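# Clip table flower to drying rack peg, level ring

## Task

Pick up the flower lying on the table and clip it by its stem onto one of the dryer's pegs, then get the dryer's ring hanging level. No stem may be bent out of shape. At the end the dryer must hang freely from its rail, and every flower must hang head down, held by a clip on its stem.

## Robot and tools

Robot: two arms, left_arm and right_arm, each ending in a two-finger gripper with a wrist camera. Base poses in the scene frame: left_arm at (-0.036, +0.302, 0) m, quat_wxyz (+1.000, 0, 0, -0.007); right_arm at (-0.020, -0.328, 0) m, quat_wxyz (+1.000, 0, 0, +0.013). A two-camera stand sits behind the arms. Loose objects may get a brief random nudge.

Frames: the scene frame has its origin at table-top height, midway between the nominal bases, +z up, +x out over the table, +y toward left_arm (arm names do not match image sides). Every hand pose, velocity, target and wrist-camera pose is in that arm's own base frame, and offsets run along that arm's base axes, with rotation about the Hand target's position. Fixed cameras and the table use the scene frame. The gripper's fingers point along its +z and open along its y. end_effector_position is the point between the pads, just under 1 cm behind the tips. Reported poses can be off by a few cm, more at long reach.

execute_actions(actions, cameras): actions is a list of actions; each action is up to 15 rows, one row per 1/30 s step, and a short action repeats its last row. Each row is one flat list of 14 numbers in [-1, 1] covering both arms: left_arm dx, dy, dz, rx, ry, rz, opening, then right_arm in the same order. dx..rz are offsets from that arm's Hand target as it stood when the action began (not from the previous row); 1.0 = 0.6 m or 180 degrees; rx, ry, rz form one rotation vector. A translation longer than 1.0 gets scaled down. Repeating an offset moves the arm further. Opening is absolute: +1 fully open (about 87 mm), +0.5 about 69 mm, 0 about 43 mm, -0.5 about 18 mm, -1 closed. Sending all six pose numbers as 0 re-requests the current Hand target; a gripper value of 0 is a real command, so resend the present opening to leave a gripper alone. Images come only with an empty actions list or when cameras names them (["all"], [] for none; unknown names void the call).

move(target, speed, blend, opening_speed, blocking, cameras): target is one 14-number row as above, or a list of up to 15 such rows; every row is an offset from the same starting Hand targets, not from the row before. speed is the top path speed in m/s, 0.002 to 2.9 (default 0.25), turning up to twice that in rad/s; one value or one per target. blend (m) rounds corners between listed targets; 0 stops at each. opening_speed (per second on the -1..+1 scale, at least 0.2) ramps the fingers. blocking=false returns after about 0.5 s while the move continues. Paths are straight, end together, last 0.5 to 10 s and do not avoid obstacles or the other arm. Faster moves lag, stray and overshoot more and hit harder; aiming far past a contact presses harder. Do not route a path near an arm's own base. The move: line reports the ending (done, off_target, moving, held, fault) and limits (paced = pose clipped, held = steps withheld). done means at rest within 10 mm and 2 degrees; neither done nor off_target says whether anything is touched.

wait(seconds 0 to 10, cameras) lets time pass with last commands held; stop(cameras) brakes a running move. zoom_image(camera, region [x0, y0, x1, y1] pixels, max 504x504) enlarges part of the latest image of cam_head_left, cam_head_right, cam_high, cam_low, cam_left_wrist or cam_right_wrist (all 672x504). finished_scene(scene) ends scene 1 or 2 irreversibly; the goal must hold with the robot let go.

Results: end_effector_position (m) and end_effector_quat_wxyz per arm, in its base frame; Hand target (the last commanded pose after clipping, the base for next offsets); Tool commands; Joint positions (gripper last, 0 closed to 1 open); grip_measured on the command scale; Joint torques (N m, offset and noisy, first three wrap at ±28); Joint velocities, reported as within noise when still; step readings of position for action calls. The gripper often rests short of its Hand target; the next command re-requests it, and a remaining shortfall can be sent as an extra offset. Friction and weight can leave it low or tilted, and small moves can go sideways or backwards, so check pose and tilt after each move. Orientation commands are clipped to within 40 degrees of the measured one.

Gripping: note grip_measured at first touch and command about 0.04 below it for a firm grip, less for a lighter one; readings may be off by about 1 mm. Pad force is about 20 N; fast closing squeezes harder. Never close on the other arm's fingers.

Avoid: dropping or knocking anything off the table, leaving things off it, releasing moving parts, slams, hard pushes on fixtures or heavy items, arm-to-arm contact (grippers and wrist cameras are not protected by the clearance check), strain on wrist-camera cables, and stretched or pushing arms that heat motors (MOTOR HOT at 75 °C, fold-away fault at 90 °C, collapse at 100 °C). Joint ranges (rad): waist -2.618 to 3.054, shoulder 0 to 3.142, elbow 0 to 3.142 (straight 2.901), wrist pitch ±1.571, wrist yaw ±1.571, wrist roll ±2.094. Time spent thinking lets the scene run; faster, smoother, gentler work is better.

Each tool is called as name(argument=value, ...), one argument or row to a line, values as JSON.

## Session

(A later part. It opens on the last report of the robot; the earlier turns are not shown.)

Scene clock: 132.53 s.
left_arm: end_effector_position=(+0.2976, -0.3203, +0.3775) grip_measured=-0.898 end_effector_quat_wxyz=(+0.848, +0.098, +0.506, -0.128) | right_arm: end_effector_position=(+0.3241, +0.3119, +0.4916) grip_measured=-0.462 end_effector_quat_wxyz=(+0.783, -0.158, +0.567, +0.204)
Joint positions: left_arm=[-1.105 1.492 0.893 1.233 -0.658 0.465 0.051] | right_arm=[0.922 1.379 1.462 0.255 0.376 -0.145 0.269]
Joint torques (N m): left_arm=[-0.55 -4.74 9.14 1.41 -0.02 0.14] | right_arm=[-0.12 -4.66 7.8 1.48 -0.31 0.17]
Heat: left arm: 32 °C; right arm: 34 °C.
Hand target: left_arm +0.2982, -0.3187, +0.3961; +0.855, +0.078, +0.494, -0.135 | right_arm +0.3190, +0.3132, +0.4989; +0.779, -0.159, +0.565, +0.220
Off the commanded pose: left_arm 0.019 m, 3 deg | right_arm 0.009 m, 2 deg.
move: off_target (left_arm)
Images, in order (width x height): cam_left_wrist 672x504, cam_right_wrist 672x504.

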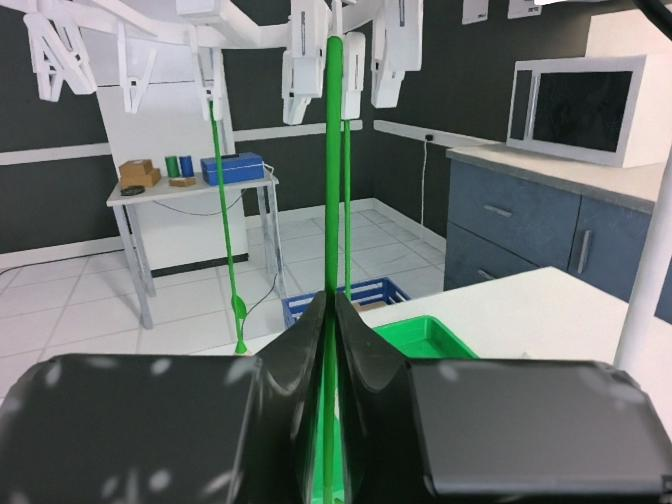

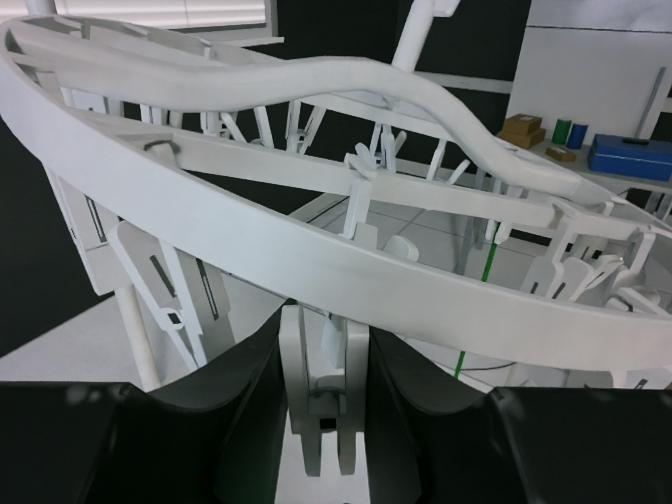

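move(
  target=[0.0035,0.0178,0.006,0,0,0,-1, 0,0,0,0,0,0,-0.75],
  speed=0.05,
  cameras=["cam_right_wrist","cam_left_wrist"],
)

zoom_image(
  camera="cam_right_wrist",
  region=[240, 350, 420, 504],
)

zoom_image(
  camera="cam_left_wrist",
  region=[260, 0, 440, 135],
)

Scene clock: 135.13 s.
left_arm: end_effector_position=(+0.3035, -0.3109, +0.3818) grip_measured=-0.898 end_effector_quat_wxyz=(+0.851, +0.088, +0.504, -0.121) | right_arm: end_effector_position=(+0.3241, +0.3119, +0.4916) grip_measured=-0.462 end_effector_quat_wxyz=(+0.783, -0.158, +0.567, +0.204)
Joint positions: left_arm=[-1.082 1.481 0.893 1.233 -0.658 0.463 0.051] | right_arm=[0.922 1.379 1.462 0.255 0.376 -0.145 0.269]
Joint torques (N m): left_arm=[0.31 -7.09 7.8 1.03 0.17 -0.06] | right_arm=[-0.12 -4.67 7.8 1.48 -0.31 0.17]
Heat: left arm: 33 °C; right arm: 34 °C.
Hand target: left_arm +0.3003, -0.3080, +0.3997; +0.855, +0.078, +0.494, -0.135 | right_arm +0.3190, +0.3132, +0.4989; +0.779, -0.159, +0.565, +0.220
Off the commanded pose: left_arm 0.018 m, 2 deg | right_arm 0.009 m, 2 deg.
move: off_target (left_arm)
Images, in order (width x height): cam_left_wrist 672x504, cam_right_wrist 672x504.

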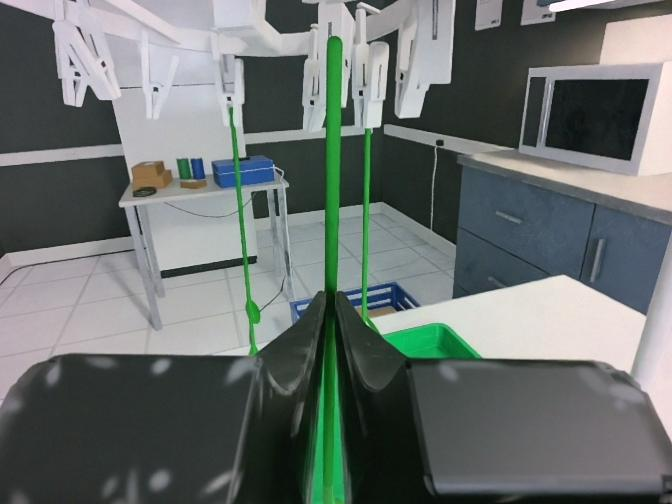

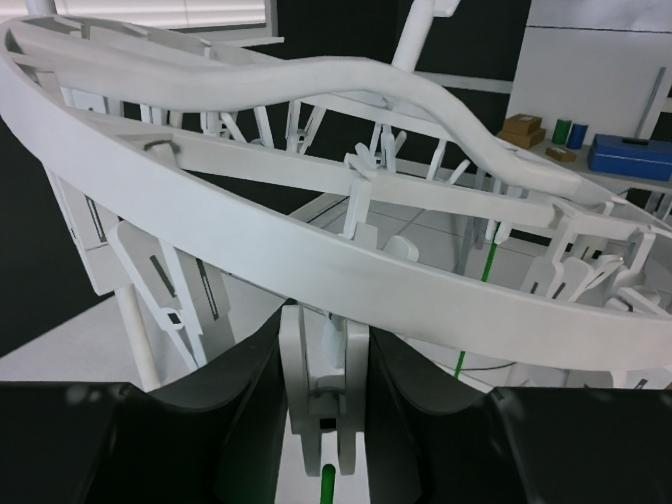

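Scaled by 2.800 from the camera's 672x504 image, which has a finer 960x720 frame.

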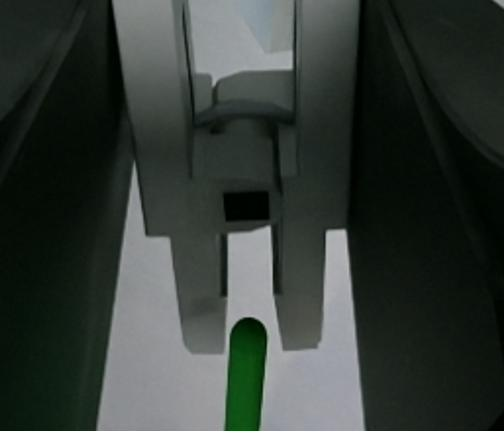

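Scaled by 2.800 from the camera's 672x504 image, which has a finer 960x720 frame.

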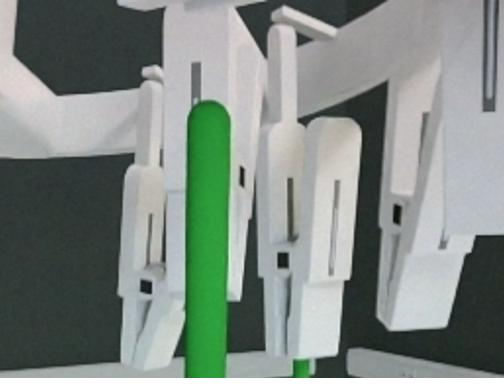

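move(
  target=[0,0,0.0183,0,0,0,-1, 0,0,0,0,0,0,-0.75],
  speed=0.05,
  cameras=["cam_left_wrist"],
)

zoom_image(
  camera="cam_left_wrist",
  region=[260, 0, 440, 135],
)

execute_actions(
  actions=[],
  cameras=["cam_right_wrist"],
)

zoom_image(
  camera="cam_right_wrist",
  region=[240, 350, 420, 504],
)

Scene clock: 137.43 s.
left_arm: end_effector_position=(+0.3035, -0.3109, +0.3872) grip_measured=-0.898 end_effector_quat_wxyz=(+0.849, +0.092, +0.507, -0.118) | right_arm: end_effector_position=(+0.3241, +0.3119, +0.4916) grip_measured=-0.462 end_effector_quat_wxyz=(+0.783, -0.158, +0.567, +0.204)
Joint positions: left_arm=[-1.082 1.468 0.912 1.19 -0.658 0.463 0.051] | right_arm=[0.922 1.379 1.462 0.255 0.376 -0.145 0.269]
Joint torques (N m): left_arm=[0.39 -7.06 9.03 0.99 0.14 -0.06] | right_arm=[-0.1 -4.67 7.79 1.48 -0.31 0.17]
Heat: left arm: 33 °C; right arm: 34 °C.
Hand target: left_arm +0.3003, -0.3080, +0.4107; +0.855, +0.078, +0.494, -0.135 | right_arm +0.3190, +0.3132, +0.4989; +0.779, -0.159, +0.565, +0.220
Off the commanded pose: left_arm 0.024 m, 3 deg | right_arm 0.009 m, 2 deg.
move: off_target (left_arm)
Images, in order (width x height): cam_left_wrist 672x504.

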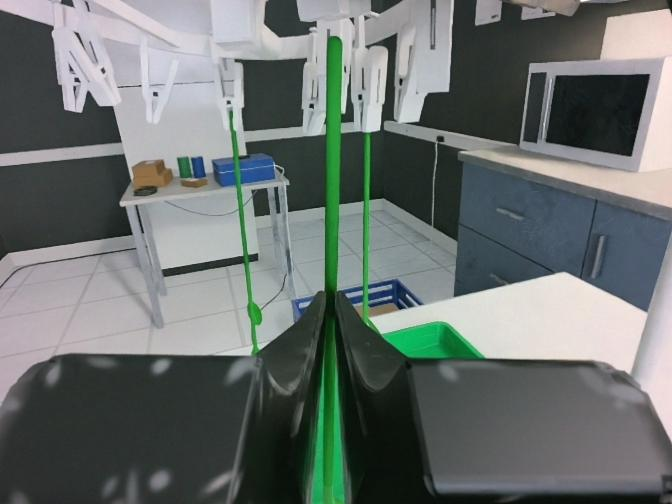

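Scaled by 2.800 from the camera's 672x504 image, which has a finer 960x720 frame.

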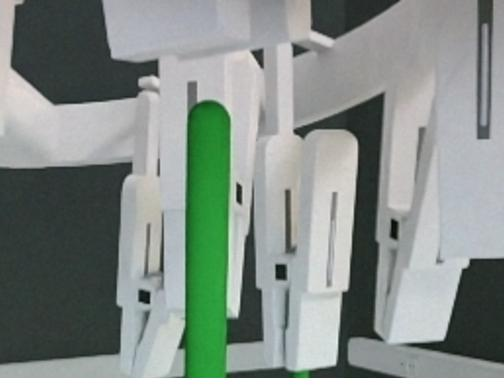

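Scene clock: 137.43 s.
left_arm: end_effector_position=(+0.3035, -0.3109, +0.3872) grip_measured=-0.898 end_effector_quat_wxyz=(+0.849, +0.092, +0.507, -0.118) | right_arm: end_effector_position=(+0.3241, +0.3119, +0.4916) grip_measured=-0.462 end_effector_quat_wxyz=(+0.783, -0.158, +0.567, +0.204)
Joint positions: left_arm=[-1.082 1.468 0.912 1.19 -0.658 0.463 0.051] | right_arm=[0.922 1.379 1.462 0.255 0.376 -0.145 0.269]
Joint velocities: within noise
Joint torques (N m): left_arm=[0.39 -7.06 9.03 0.99 0.14 -0.06] | right_arm=[-0.1 -4.67 7.79 1.48 -0.31 0.17]
Heat: left arm: 33 °C; right arm: 34 °C.
Hand target: left_arm +0.3003, -0.3080, +0.4107; +0.855, +0.078, +0.494, -0.135 | right_arm +0.3190, +0.3132, +0.4989; +0.779, -0.159, +0.565, +0.220
Tool commands: left_gripper/opening=-1.0 right_gripper/opening=-0.75
Off the commanded pose: left_arm 0.024 m, 3 deg | right_arm 0.009 m, 2 deg.
Images, in order (width x height): cam_right_wrist 672x504.

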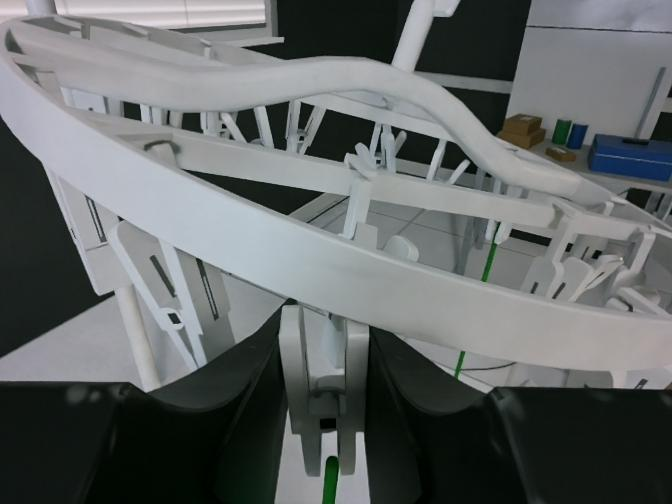

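Scaled by 2.800 from the camera's 672x504 image, which has a finer 960x720 frame.

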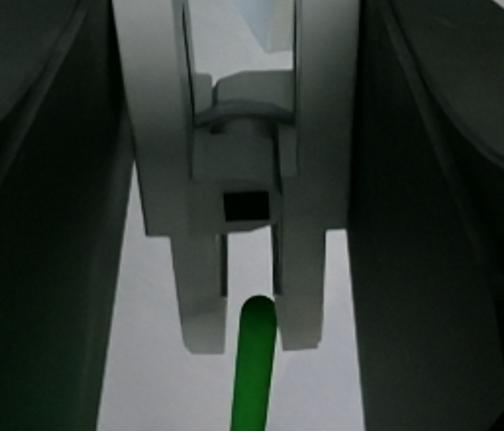

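move(
  target=[-0.002,0.005,0.0133,0,0,0,-1, 0,0,0,0,0,0,-0.75],
  speed=0.05,
  cameras=["cam_left_wrist","cam_right_wrist"],
)

zoom_image(
  camera="cam_left_wrist",
  region=[260, 0, 440, 135],
)

zoom_image(
  camera="cam_right_wrist",
  region=[240, 350, 420, 504],
)

Scene clock: 140.37 s.
left_arm: end_effector_position=(+0.3023, -0.3087, +0.3942) grip_measured=-0.898 end_effector_quat_wxyz=(+0.848, +0.093, +0.508, -0.118) | right_arm: end_effector_position=(+0.3241, +0.3119, +0.4916) grip_measured=-0.462 end_effector_quat_wxyz=(+0.783, -0.158, +0.567, +0.204)
Joint positions: left_arm=[-1.082 1.448 0.925 1.154 -0.658 0.463 0.051] | right_arm=[0.922 1.379 1.462 0.255 0.376 -0.145 0.269]
Joint torques (N m): left_arm=[0.44 -7.09 9.18 1.04 0.13 -0.1] | right_arm=[-0.1 -4.67 7.8 1.48 -0.31 0.17]
Heat: left arm: 33 °C; right arm: 34 °C.
Hand target: left_arm +0.2991, -0.3050, +0.4186; +0.855, +0.078, +0.494, -0.135 | right_arm +0.3190, +0.3132, +0.4989; +0.779, -0.159, +0.565, +0.220
Off the commanded pose: left_arm 0.025 m, 3 deg | right_arm 0.009 m, 2 deg.
move: off_target (left_arm)
Images, in order (width x height): cam_left_wrist 672x504, cam_right_wrist 672x504.

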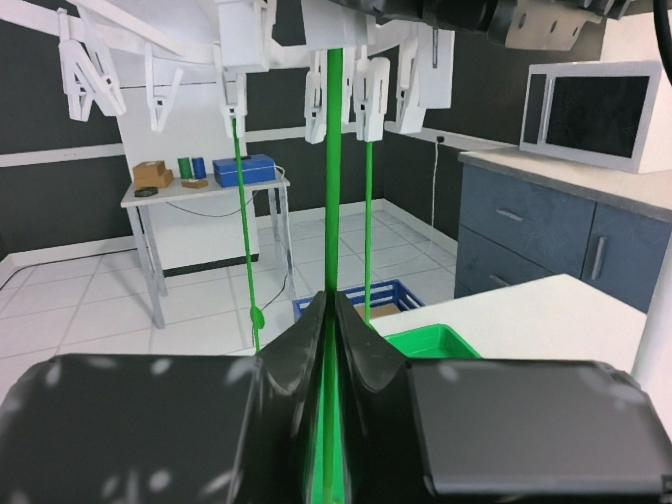

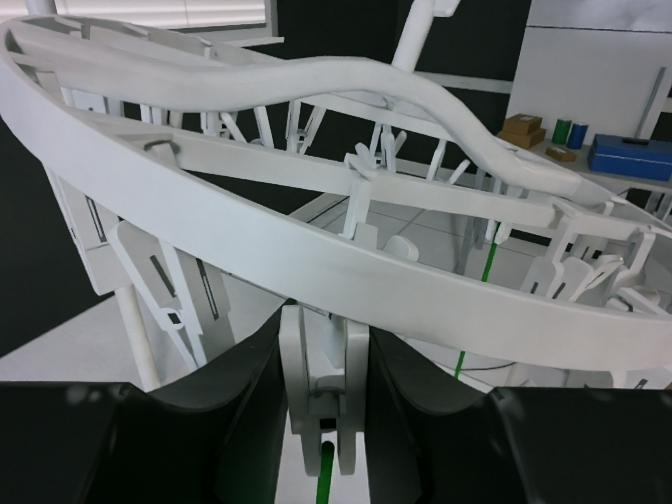

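Scaled by 2.800 from the camera's 672x504 image, which has a finer 960x720 frame.

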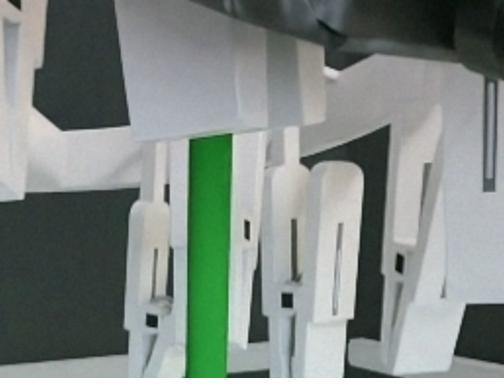

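Scaled by 2.800 from the camera's 672x504 image, which has a finer 960x720 frame.

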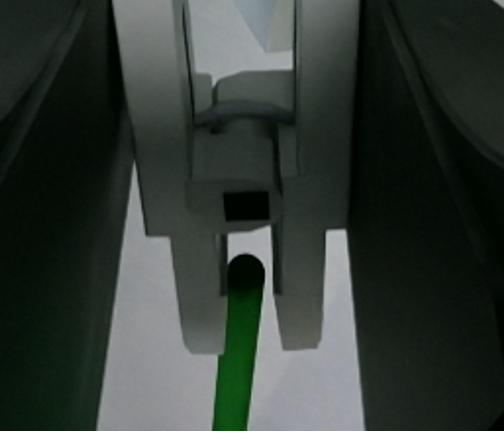

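move(
  target=[0,0,0.0217,0,0,0,-1, 0,0,0,0,0,0,-0.75],
  speed=0.05,
  cameras=["cam_left_wrist","cam_right_wrist"],
)

zoom_image(
  camera="cam_left_wrist",
  region=[260, 0, 440, 135],
)

zoom_image(
  camera="cam_right_wrist",
  region=[240, 350, 420, 504],
)

Scene clock: 142.03 s.
left_arm: end_effector_position=(+0.3028, -0.3095, +0.4066) grip_measured=-0.898 end_effector_quat_wxyz=(+0.848, +0.093, +0.508, -0.118) | right_arm: end_effector_position=(+0.3241, +0.3119, +0.4916) grip_measured=-0.462 end_effector_quat_wxyz=(+0.783, -0.158, +0.567, +0.204)
Joint positions: left_arm=[-1.082 1.438 0.968 1.101 -0.658 0.463 0.051] | right_arm=[0.922 1.379 1.462 0.255 0.376 -0.145 0.269]
Joint torques (N m): left_arm=[0.49 -7.06 9.18 0.99 0.16 -0.07] | right_arm=[-0.1 -4.67 7.79 1.48 -0.31 0.17]
Heat: left arm: 33 °C; right arm: 34 °C.
Hand target: left_arm +0.2991, -0.3050, +0.4317; +0.855, +0.078, +0.494, -0.135 | right_arm +0.3190, +0.3132, +0.4989; +0.779, -0.159, +0.565, +0.220
Off the commanded pose: left_arm 0.026 m, 3 deg | right_arm 0.009 m, 2 deg.
move: off_target (left_arm)
Images, in order (width x height): cam_left_wrist 672x504, cam_right_wrist 672x504.

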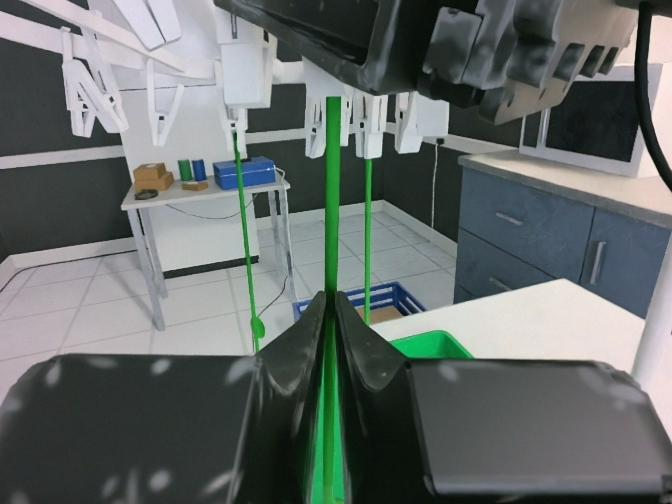

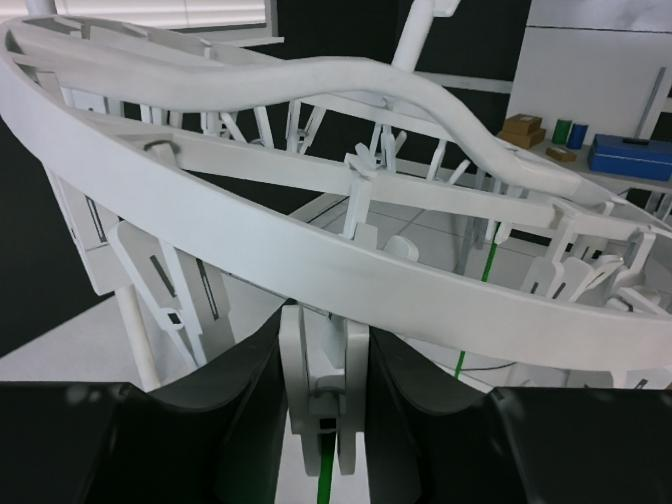

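Scaled by 2.800 from the camera's 672x504 image, which has a finer 960x720 frame.

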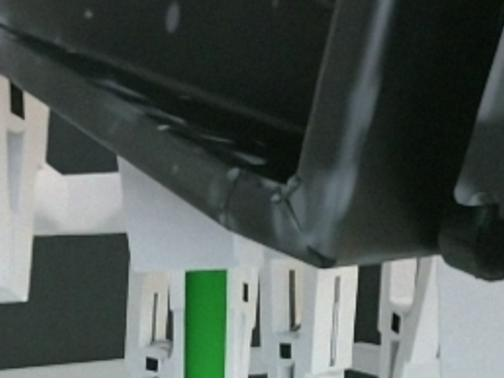

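Scaled by 2.800 from the camera's 672x504 image, which has a finer 960x720 frame.

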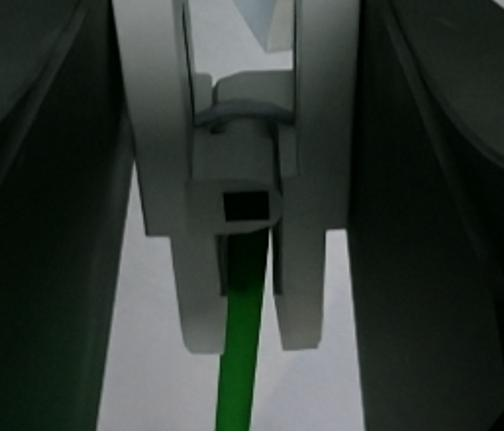

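move(
  target=[0,0,0,0,0,0,-1, 0,0,0,0,0,0,0.1],
  opening_speed=0.4,
  cameras=["cam_right_wrist","cam_left_wrist"],
)

zoom_image(
  camera="cam_right_wrist",
  region=[240, 300, 440, 500],
)

Scene clock: 145.27 s.
left_arm: end_effector_position=(+0.3024, -0.3101, +0.4063) grip_measured=-0.898 end_effector_quat_wxyz=(+0.848, +0.094, +0.508, -0.118) | right_arm: end_effector_position=(+0.3226, +0.3136, +0.4913) grip_measured=+0.100 end_effector_quat_wxyz=(+0.781, -0.158, +0.567, +0.207)
Joint positions: left_arm=[-1.084 1.438 0.968 1.1 -0.658 0.463 0.051] | right_arm=[0.927 1.379 1.462 0.254 0.376 -0.14 0.55]
Joint torques (N m): left_arm=[0.54 -7.16 9.31 0.97 0.17 -0.09] | right_arm=[-0.12 -4.67 7.8 1.48 -0.31 0.13]
Heat: left arm: 33 °C; right arm: 34 °C.
Hand target: left_arm +0.2991, -0.3050, +0.4317; +0.855, +0.078, +0.494, -0.135 | right_arm +0.3190, +0.3132, +0.4989; +0.779, -0.159, +0.565, +0.220
Off the commanded pose: left_arm 0.026 m, 3 deg | right_arm 0.008 m, 1 deg.
move: off_target (left_arm)
Images, in order (width x height): cam_left_wrist 672x504, cam_right_wrist 672x504.

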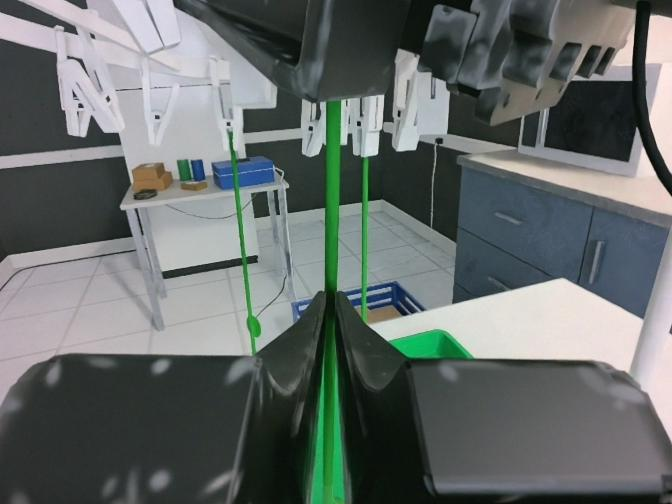

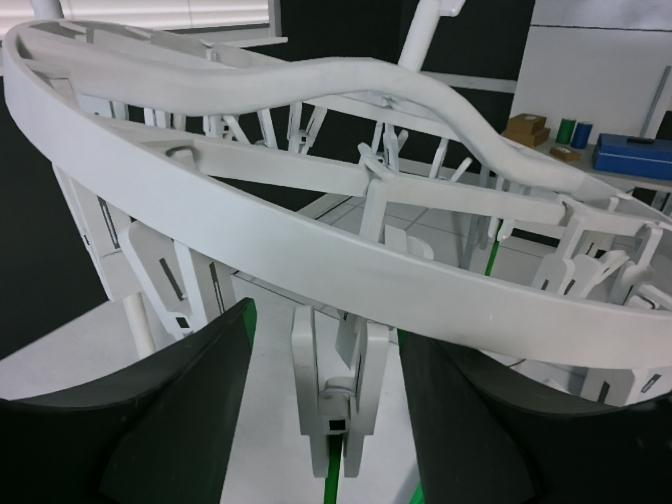

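Scaled by 2.520 from the camera's 672x504 image, which has a finer 960x720 frame.

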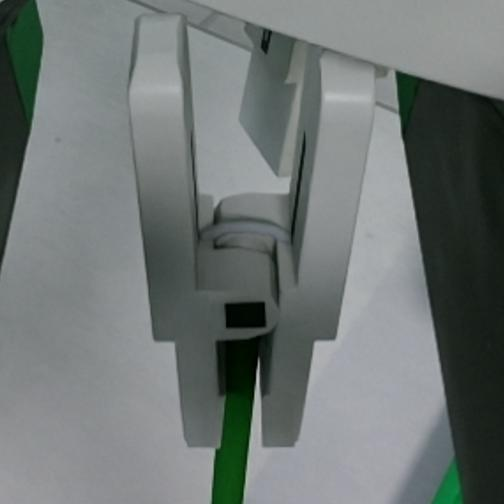

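move(
  target=[0,0,-0.03,0,0,0,-1, -0.13,-0.0758,0,0,0,0,0.1],
  speed=0.09,
  cameras=["cam_right_wrist","cam_left_wrist"],
)

zoom_image(
  camera="cam_right_wrist",
  region=[200, 100, 480, 380],
)

Scene clock: 148.33 s.
left_arm: end_effector_position=(+0.3018, -0.3092, +0.4085) grip_measured=-0.898 end_effector_quat_wxyz=(+0.850, +0.089, +0.505, -0.121) | right_arm: end_effector_position=(+0.2395, +0.2711, +0.5083) grip_measured=+0.100 end_effector_quat_wxyz=(+0.783, -0.151, +0.554, +0.238)
Joint positions: left_arm=[-1.084 1.438 0.968 1.112 -0.658 0.462 0.051] | right_arm=[1.102 1.101 1.313 0.188 0.505 -0.172 0.55]
Joint torques (N m): left_arm=[0.64 -5.57 4.64 1.59 0.16 -0.03] | right_arm=[0.59 -2.11 4.74 1.35 0 -0.14]
Heat: left arm: 33 °C; right arm: 34 °C.
Hand target: left_arm +0.2991, -0.3050, +0.4137; +0.855, +0.078, +0.494, -0.135 | right_arm +0.2410, +0.2678, +0.4989; +0.779, -0.159, +0.565, +0.220
Off the commanded pose: left_arm 0.007 m, 2 deg | right_arm 0.010 m, 3 deg.
move: off_target (right_arm)
Images, in order (width x height): cam_left_wrist 672x504, cam_right_wrist 672x504.

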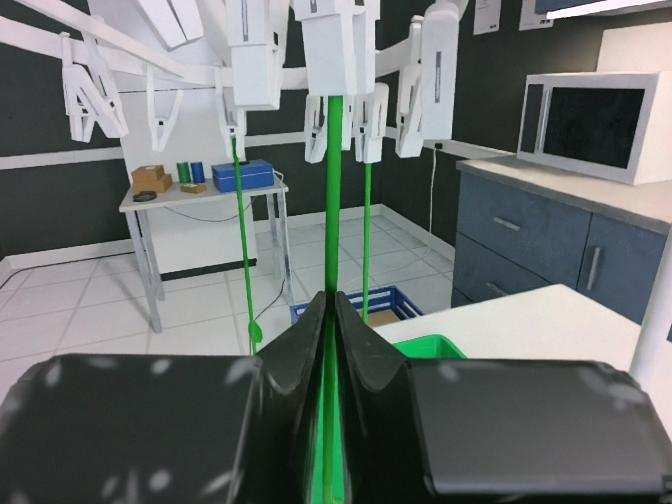

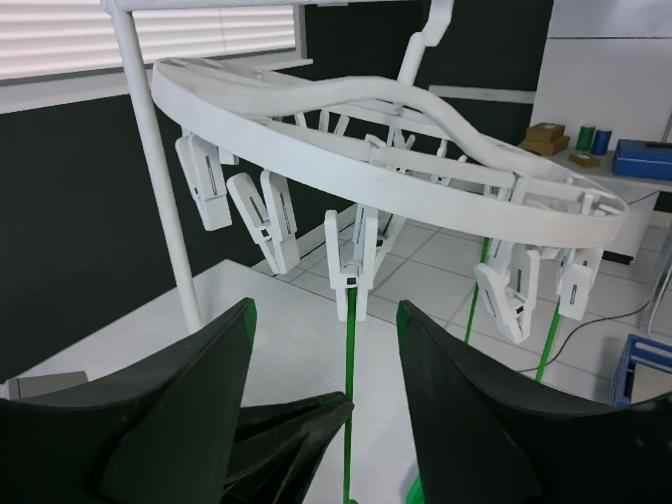

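Scaled by 1.800 from the camera's 672x504 image, which has a finer 960x720 frame.

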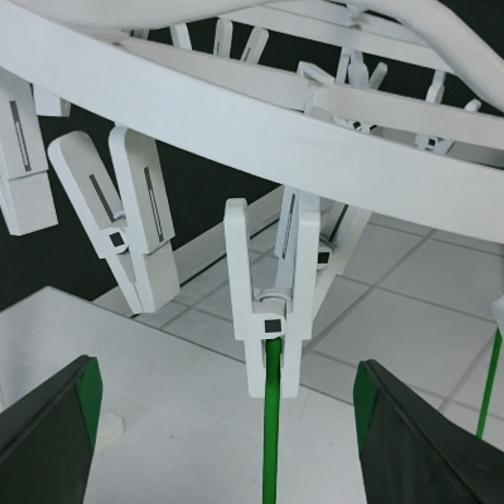

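move(
  target=[
    [0,0,0,0,0,0,-0.2, 0,0,0,0,0,0,0.1],
    [-0.17,0.055,-0.03,0,0,0,-0.2, 0,0,0,0,0,0,0.1],
    [-0.17,0.40,-0.06,0,0,0,-0.2, -0.0517,-0.0297,0,0,0,0,0.1],
  ],
  speed=[0.08,0.08,0.2],
  opening_speed=0.4,
  blend=[0,0.02,0],
  cameras=["cam_right_wrist","cam_high","cam_low"],
)

zoom_image(
  camera="cam_low",
  region=[270, 100, 390, 190],
)

zoom_image(
  camera="cam_high",
  region=[150, 110, 450, 390],
)

Scene clock: 156.23 s.
left_arm: end_effector_position=(+0.2035, -0.0649, +0.3661) grip_measured=-0.200 end_effector_quat_wxyz=(+0.853, +0.075, +0.501, -0.128) | right_arm: end_effector_position=(+0.2092, +0.2541, +0.5065) grip_measured=+0.100 end_effector_quat_wxyz=(+0.782, -0.152, +0.556, +0.237)
Joint positions: left_arm=[-0.36 0.145 0.442 0.213 -0.055 0.031 0.4] | right_arm=[1.219 1.006 1.262 0.166 0.614 -0.226 0.55]
Joint torques (N m): left_arm=[0.57 2.84 8.54 1.22 0.03 -0.03] | right_arm=[0.62 -1.35 4.71 1.29 -0.02 -0.15]
Heat: left arm: 33 °C; right arm: 33 °C.
Hand target: left_arm +0.1971, -0.0650, +0.3777; +0.855, +0.078, +0.494, -0.135 | right_arm +0.2100, +0.2499, +0.4989; +0.779, -0.159, +0.565, +0.220
Off the commanded pose: left_arm 0.013 m, 1 deg | right_arm 0.009 m, 2 deg.
move: off_target (left_arm)
Images, in order (width x height): cam_high 672x504, cam_low 672x504, cam_right_wrist 672x504.

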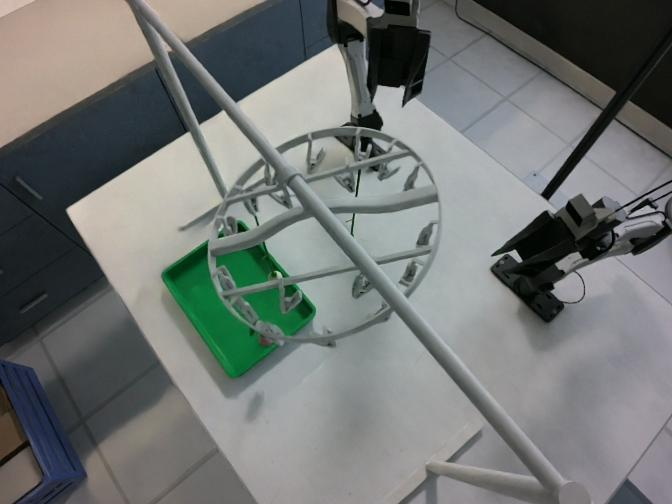

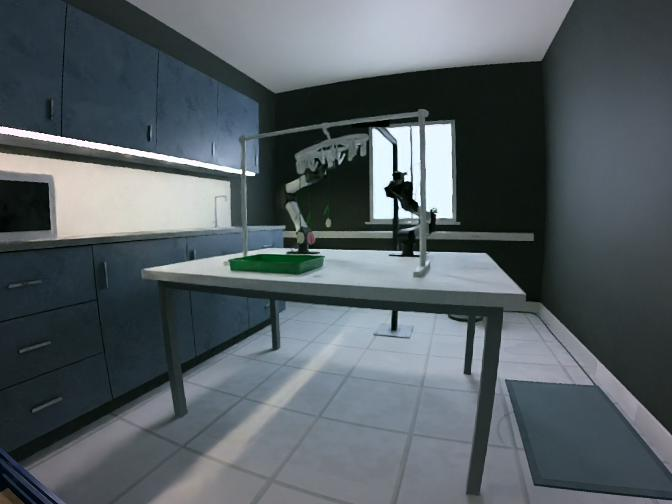

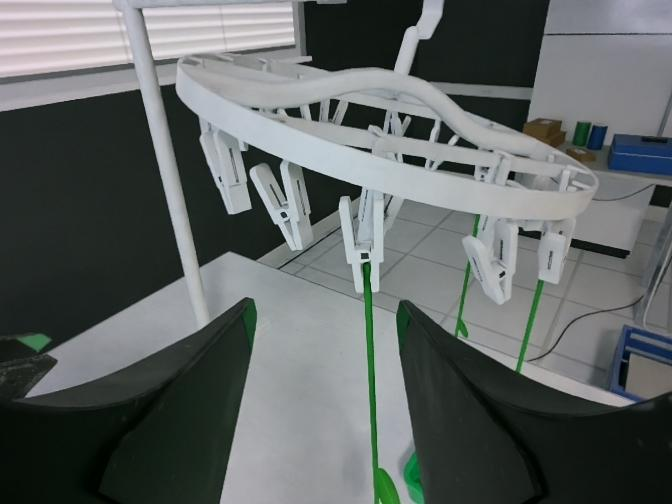

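Scaled by 4.200 from the camera's 672x504 image, which has a finer 960x720 frame.

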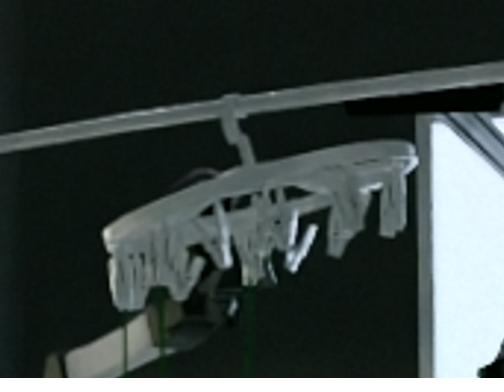

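Scaled by 1.680 from the camera's 672x504 image, which has a finer 960x720 frame.

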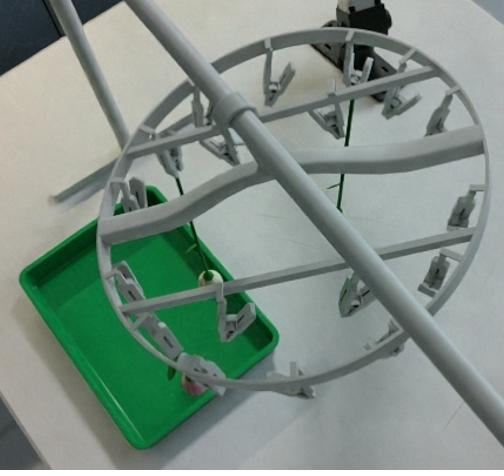

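execute_actions(
  actions=[],
)

Scene clock: 158.70 s.
left_arm: end_effector_position=(+0.2035, -0.0649, +0.3661) grip_measured=-0.200 end_effector_quat_wxyz=(+0.853, +0.075, +0.501, -0.128) | right_arm: end_effector_position=(+0.2092, +0.2541, +0.5065) grip_measured=+0.100 end_effector_quat_wxyz=(+0.782, -0.152, +0.556, +0.237)
Joint positions: left_arm=[-0.36 0.145 0.442 0.213 -0.055 0.031 0.4] | right_arm=[1.219 1.006 1.262 0.166 0.614 -0.226 0.55]
Joint velocities: within noise
Joint torques (N m): left_arm=[0.27 2.86 8.49 1.25 0.05 -0.01] | right_arm=[0.62 -1.35 4.71 1.29 -0.02 -0.15]
Heat: left arm: 33 °C; right arm: 33 °C.
Hand target: left_arm +0.1971, -0.0650, +0.3777; +0.855, +0.078, +0.494, -0.135 | right_arm +0.2100, +0.2499, +0.4989; +0.779, -0.159, +0.565, +0.220
Tool commands: left_gripper/opening=-0.2 right_gripper/opening=+0.1
Off the commanded pose: left_arm 0.013 m, 1 deg | right_arm 0.009 m, 2 deg.

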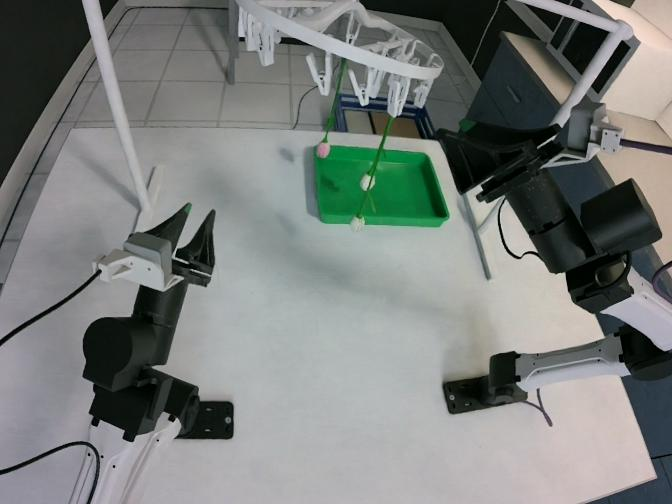

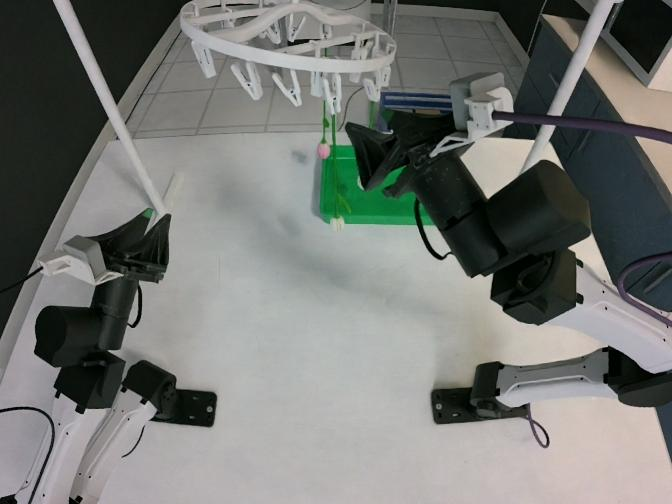

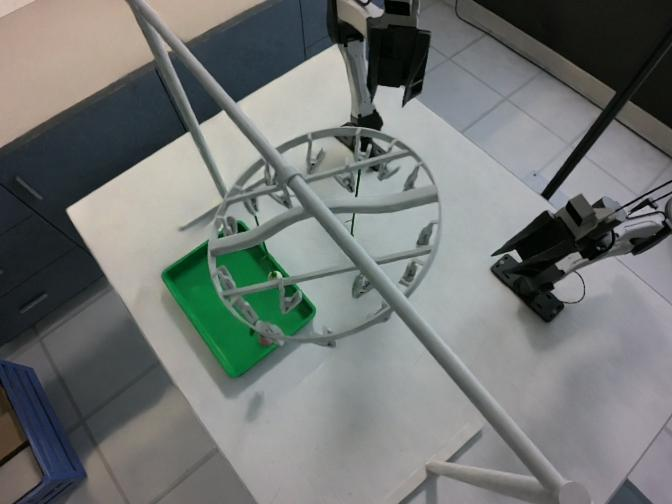

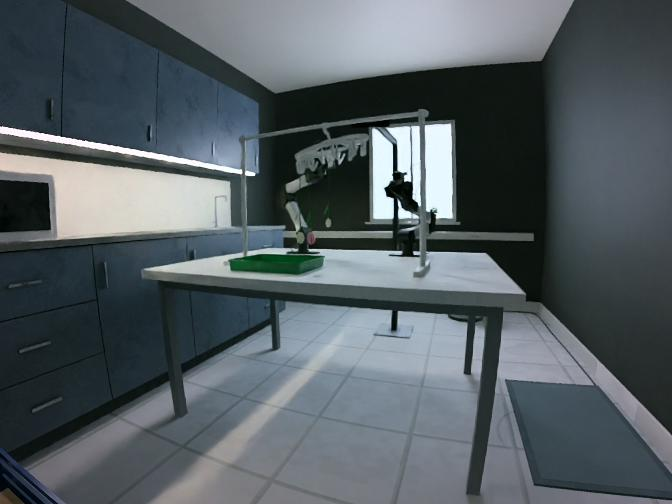

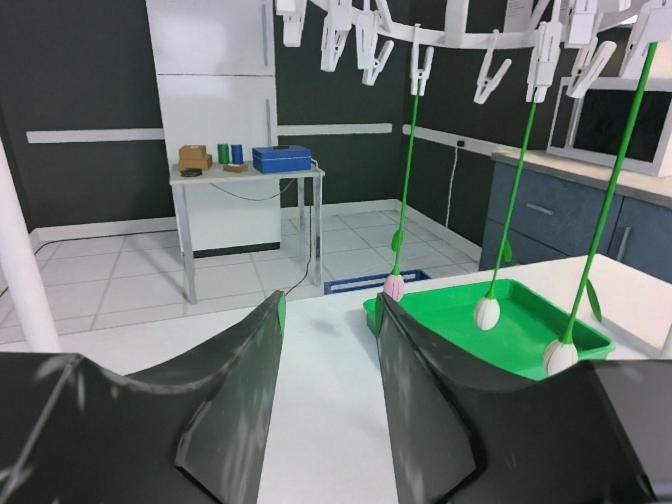

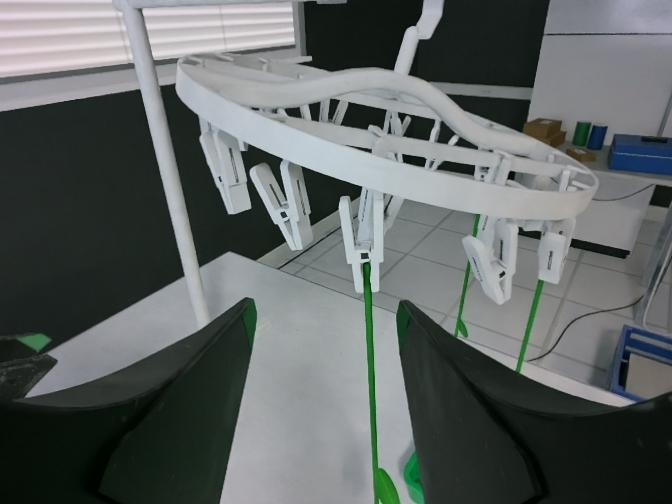

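zoom_image(
  camera="cam_right_wrist",
  region=[170, 40, 620, 340],
)

zoom_image(
  camera="cam_low",
  region=[270, 110, 390, 200],
)

zoom_image(
  camera="cam_high",
  region=[190, 110, 460, 360],
)

Scaled by 1.120 from the camera's 672x504 image, which has a finer 960x720 frame.

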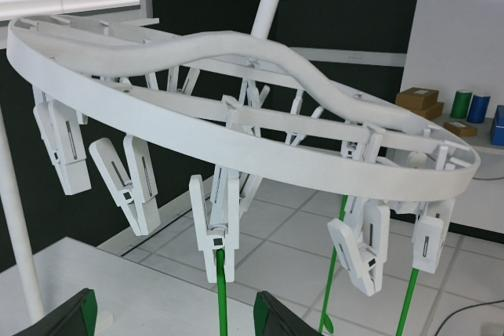

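Scaled by 4.200 from the camera's 672x504 image, which has a finer 960x720 frame.

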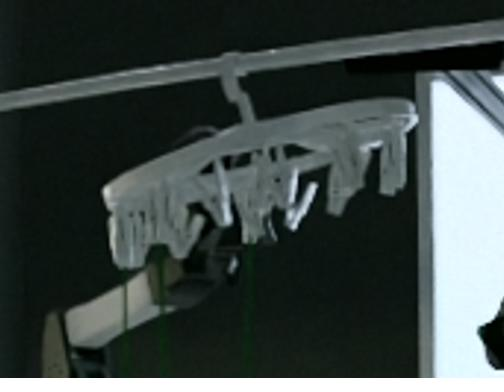

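Scaled by 1.867 from the camera's 672x504 image, which has a finer 960x720 frame.

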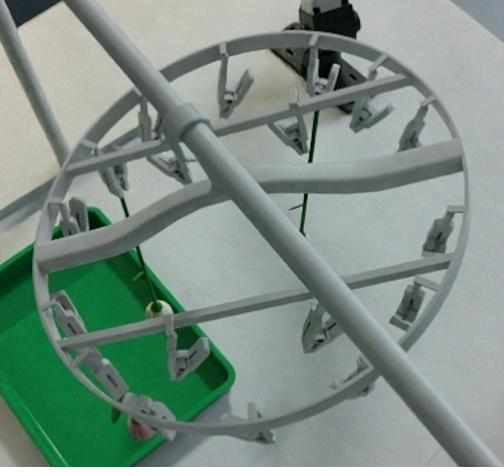

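zoom_image(
  camera="cam_right_wrist",
  region=[160, 30, 400, 210],
)

zoom_image(
  camera="cam_right_wrist",
  region=[380, 90, 620, 270],
)

Scaled by 2.100 from the camera's 672x504 image, which has a finer 960x720 frame.

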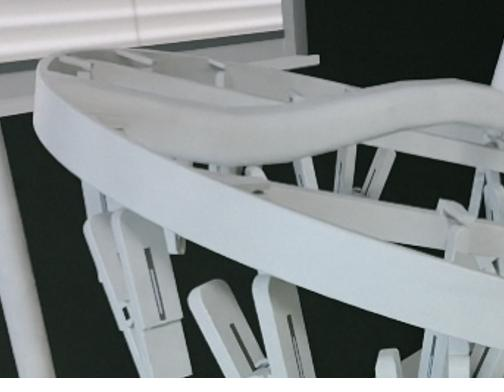

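Scaled by 2.100 from the camera's 672x504 image, which has a finer 960x720 frame.

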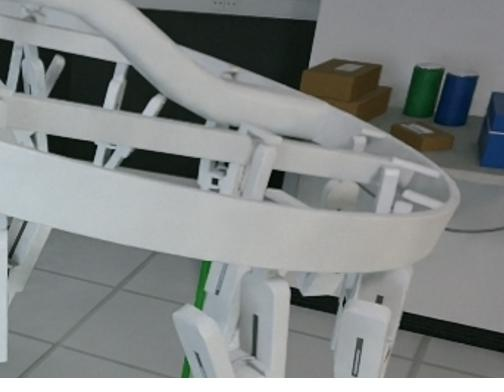

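zoom_image(
  camera="cam_right_wrist",
  region=[165, 40, 305, 145],
)

zoom_image(
  camera="cam_right_wrist",
  region=[290, 60, 430, 165],
)

zoom_image(
  camera="cam_right_wrist",
  region=[420, 90, 560, 195],
)

zoom_image(
  camera="cam_right_wrist",
  region=[480, 130, 620, 235],
)

Scaled by 3.600 from the camera's 672x504 image, which has a finer 960x720 frame.

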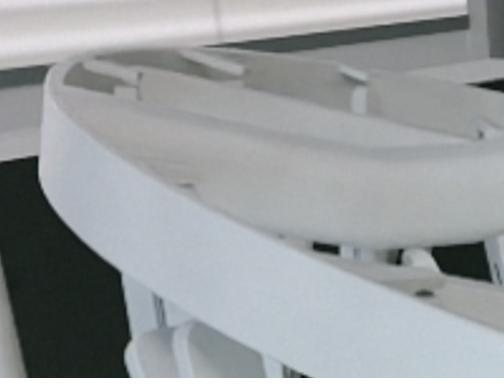

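Scaled by 3.600 from the camera's 672x504 image, which has a finer 960x720 frame.

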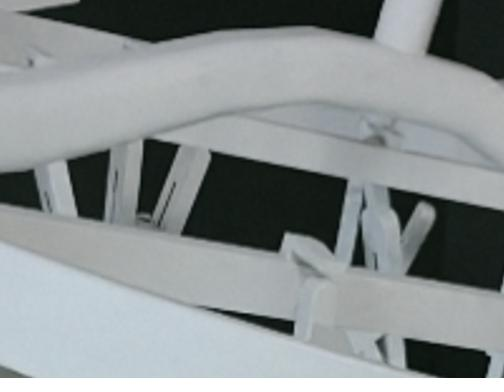

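Scaled by 3.600 from the camera's 672x504 image, which has a finer 960x720 frame.

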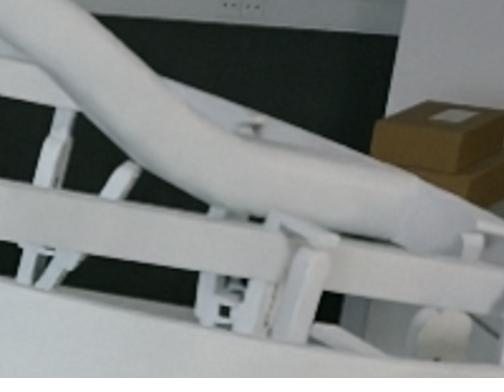

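Scaled by 3.600 from the camera's 672x504 image, which has a finer 960x720 frame.

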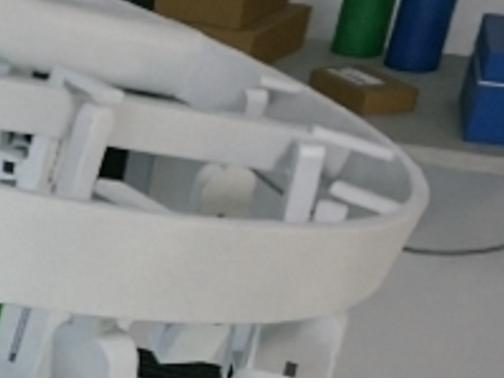

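zoom_image(
  camera="cam_left_wrist",
  region=[260, 0, 672, 200],
)

zoom_image(
  camera="cam_high",
  region=[200, 110, 380, 245],
)

zoom_image(
  camera="cam_right_wrist",
  region=[440, 130, 610, 330],
)

Scaled by 1.223 from the camera's 672x504 image, which has a finer 960x720 frame.

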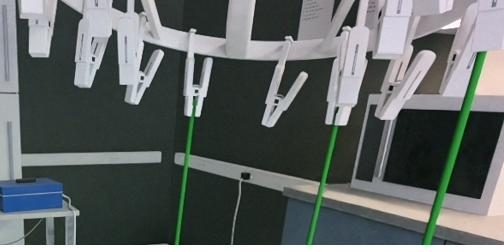

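Scaled by 2.800 from the camera's 672x504 image, which has a finer 960x720 frame.

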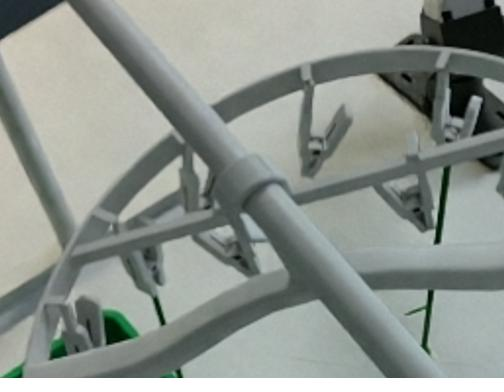

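Scaled by 2.520 from the camera's 672x504 image, which has a finer 960x720 frame.

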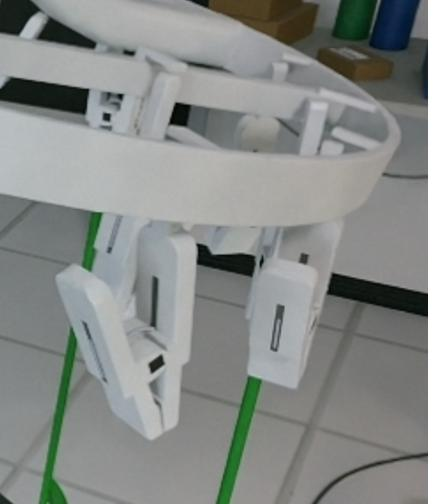

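move(
  target=[0,0,0,0,0,0,-0.2,0.1133,-0.0965,-0.0482,0,0,0.075,0.1],
  speed=0.2,
  cameras=["cam_right_wrist"],
)

Scene clock: 190.73 s.
left_arm: end_effector_position=(+0.2033, -0.0654, +0.3661) grip_measured=-0.200 end_effector_quat_wxyz=(+0.853, +0.076, +0.500, -0.128) | right_arm: end_effector_position=(+0.2793, +0.1908, +0.4648) grip_measured=+0.100 end_effector_quat_wxyz=(+0.743, -0.225, +0.554, +0.299)
Joint positions: left_arm=[-0.36 0.145 0.442 0.213 -0.052 0.031 0.4] | right_arm=[0.413 0.939 1.132 0.114 -0.34 0.102 0.55]
Joint torques (N m): left_arm=[0.36 2.88 8.54 1.26 0.07 0] | right_arm=[-0.27 -0.28 5.12 2.21 -0.21 0.14]
Heat: left arm: 34 °C; right arm: 32 °C.
Hand target: left_arm +0.1971, -0.0650, +0.3777; +0.855, +0.078, +0.494, -0.135 | right_arm +0.2780, +0.1920, +0.4700; +0.748, -0.225, +0.543, +0.310
Off the commanded pose: left_arm 0.013 m, 1 deg | right_arm 0.005 m, 2 deg.
move: off_target (left_arm)
Images, in order (width x height): cam_right_wrist 672x504.

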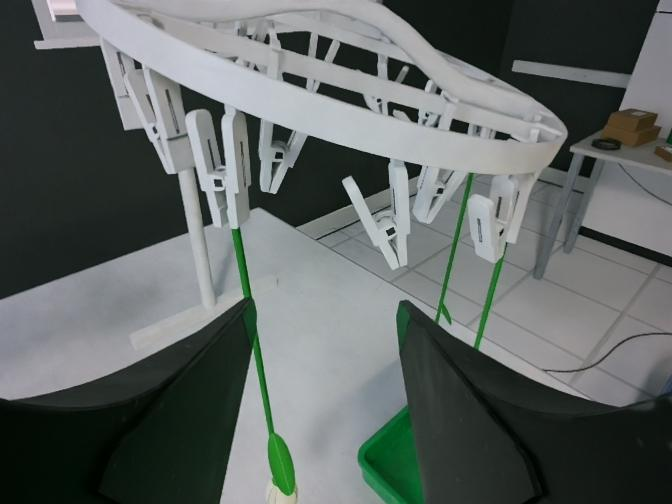

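zoom_image(
  camera="cam_right_wrist",
  region=[180, 40, 580, 300],
)

zoom_image(
  camera="cam_right_wrist",
  region=[320, 120, 560, 300],
)

Scaled by 1.260 from the camera's 672x504 image, which has a finer 960x720 frame.

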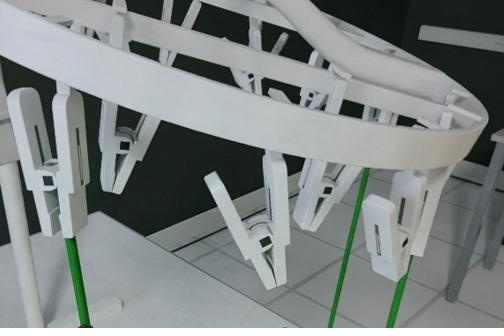

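Scaled by 2.100 from the camera's 672x504 image, which has a finer 960x720 frame.

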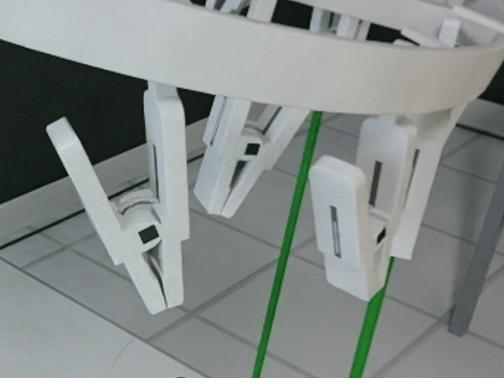

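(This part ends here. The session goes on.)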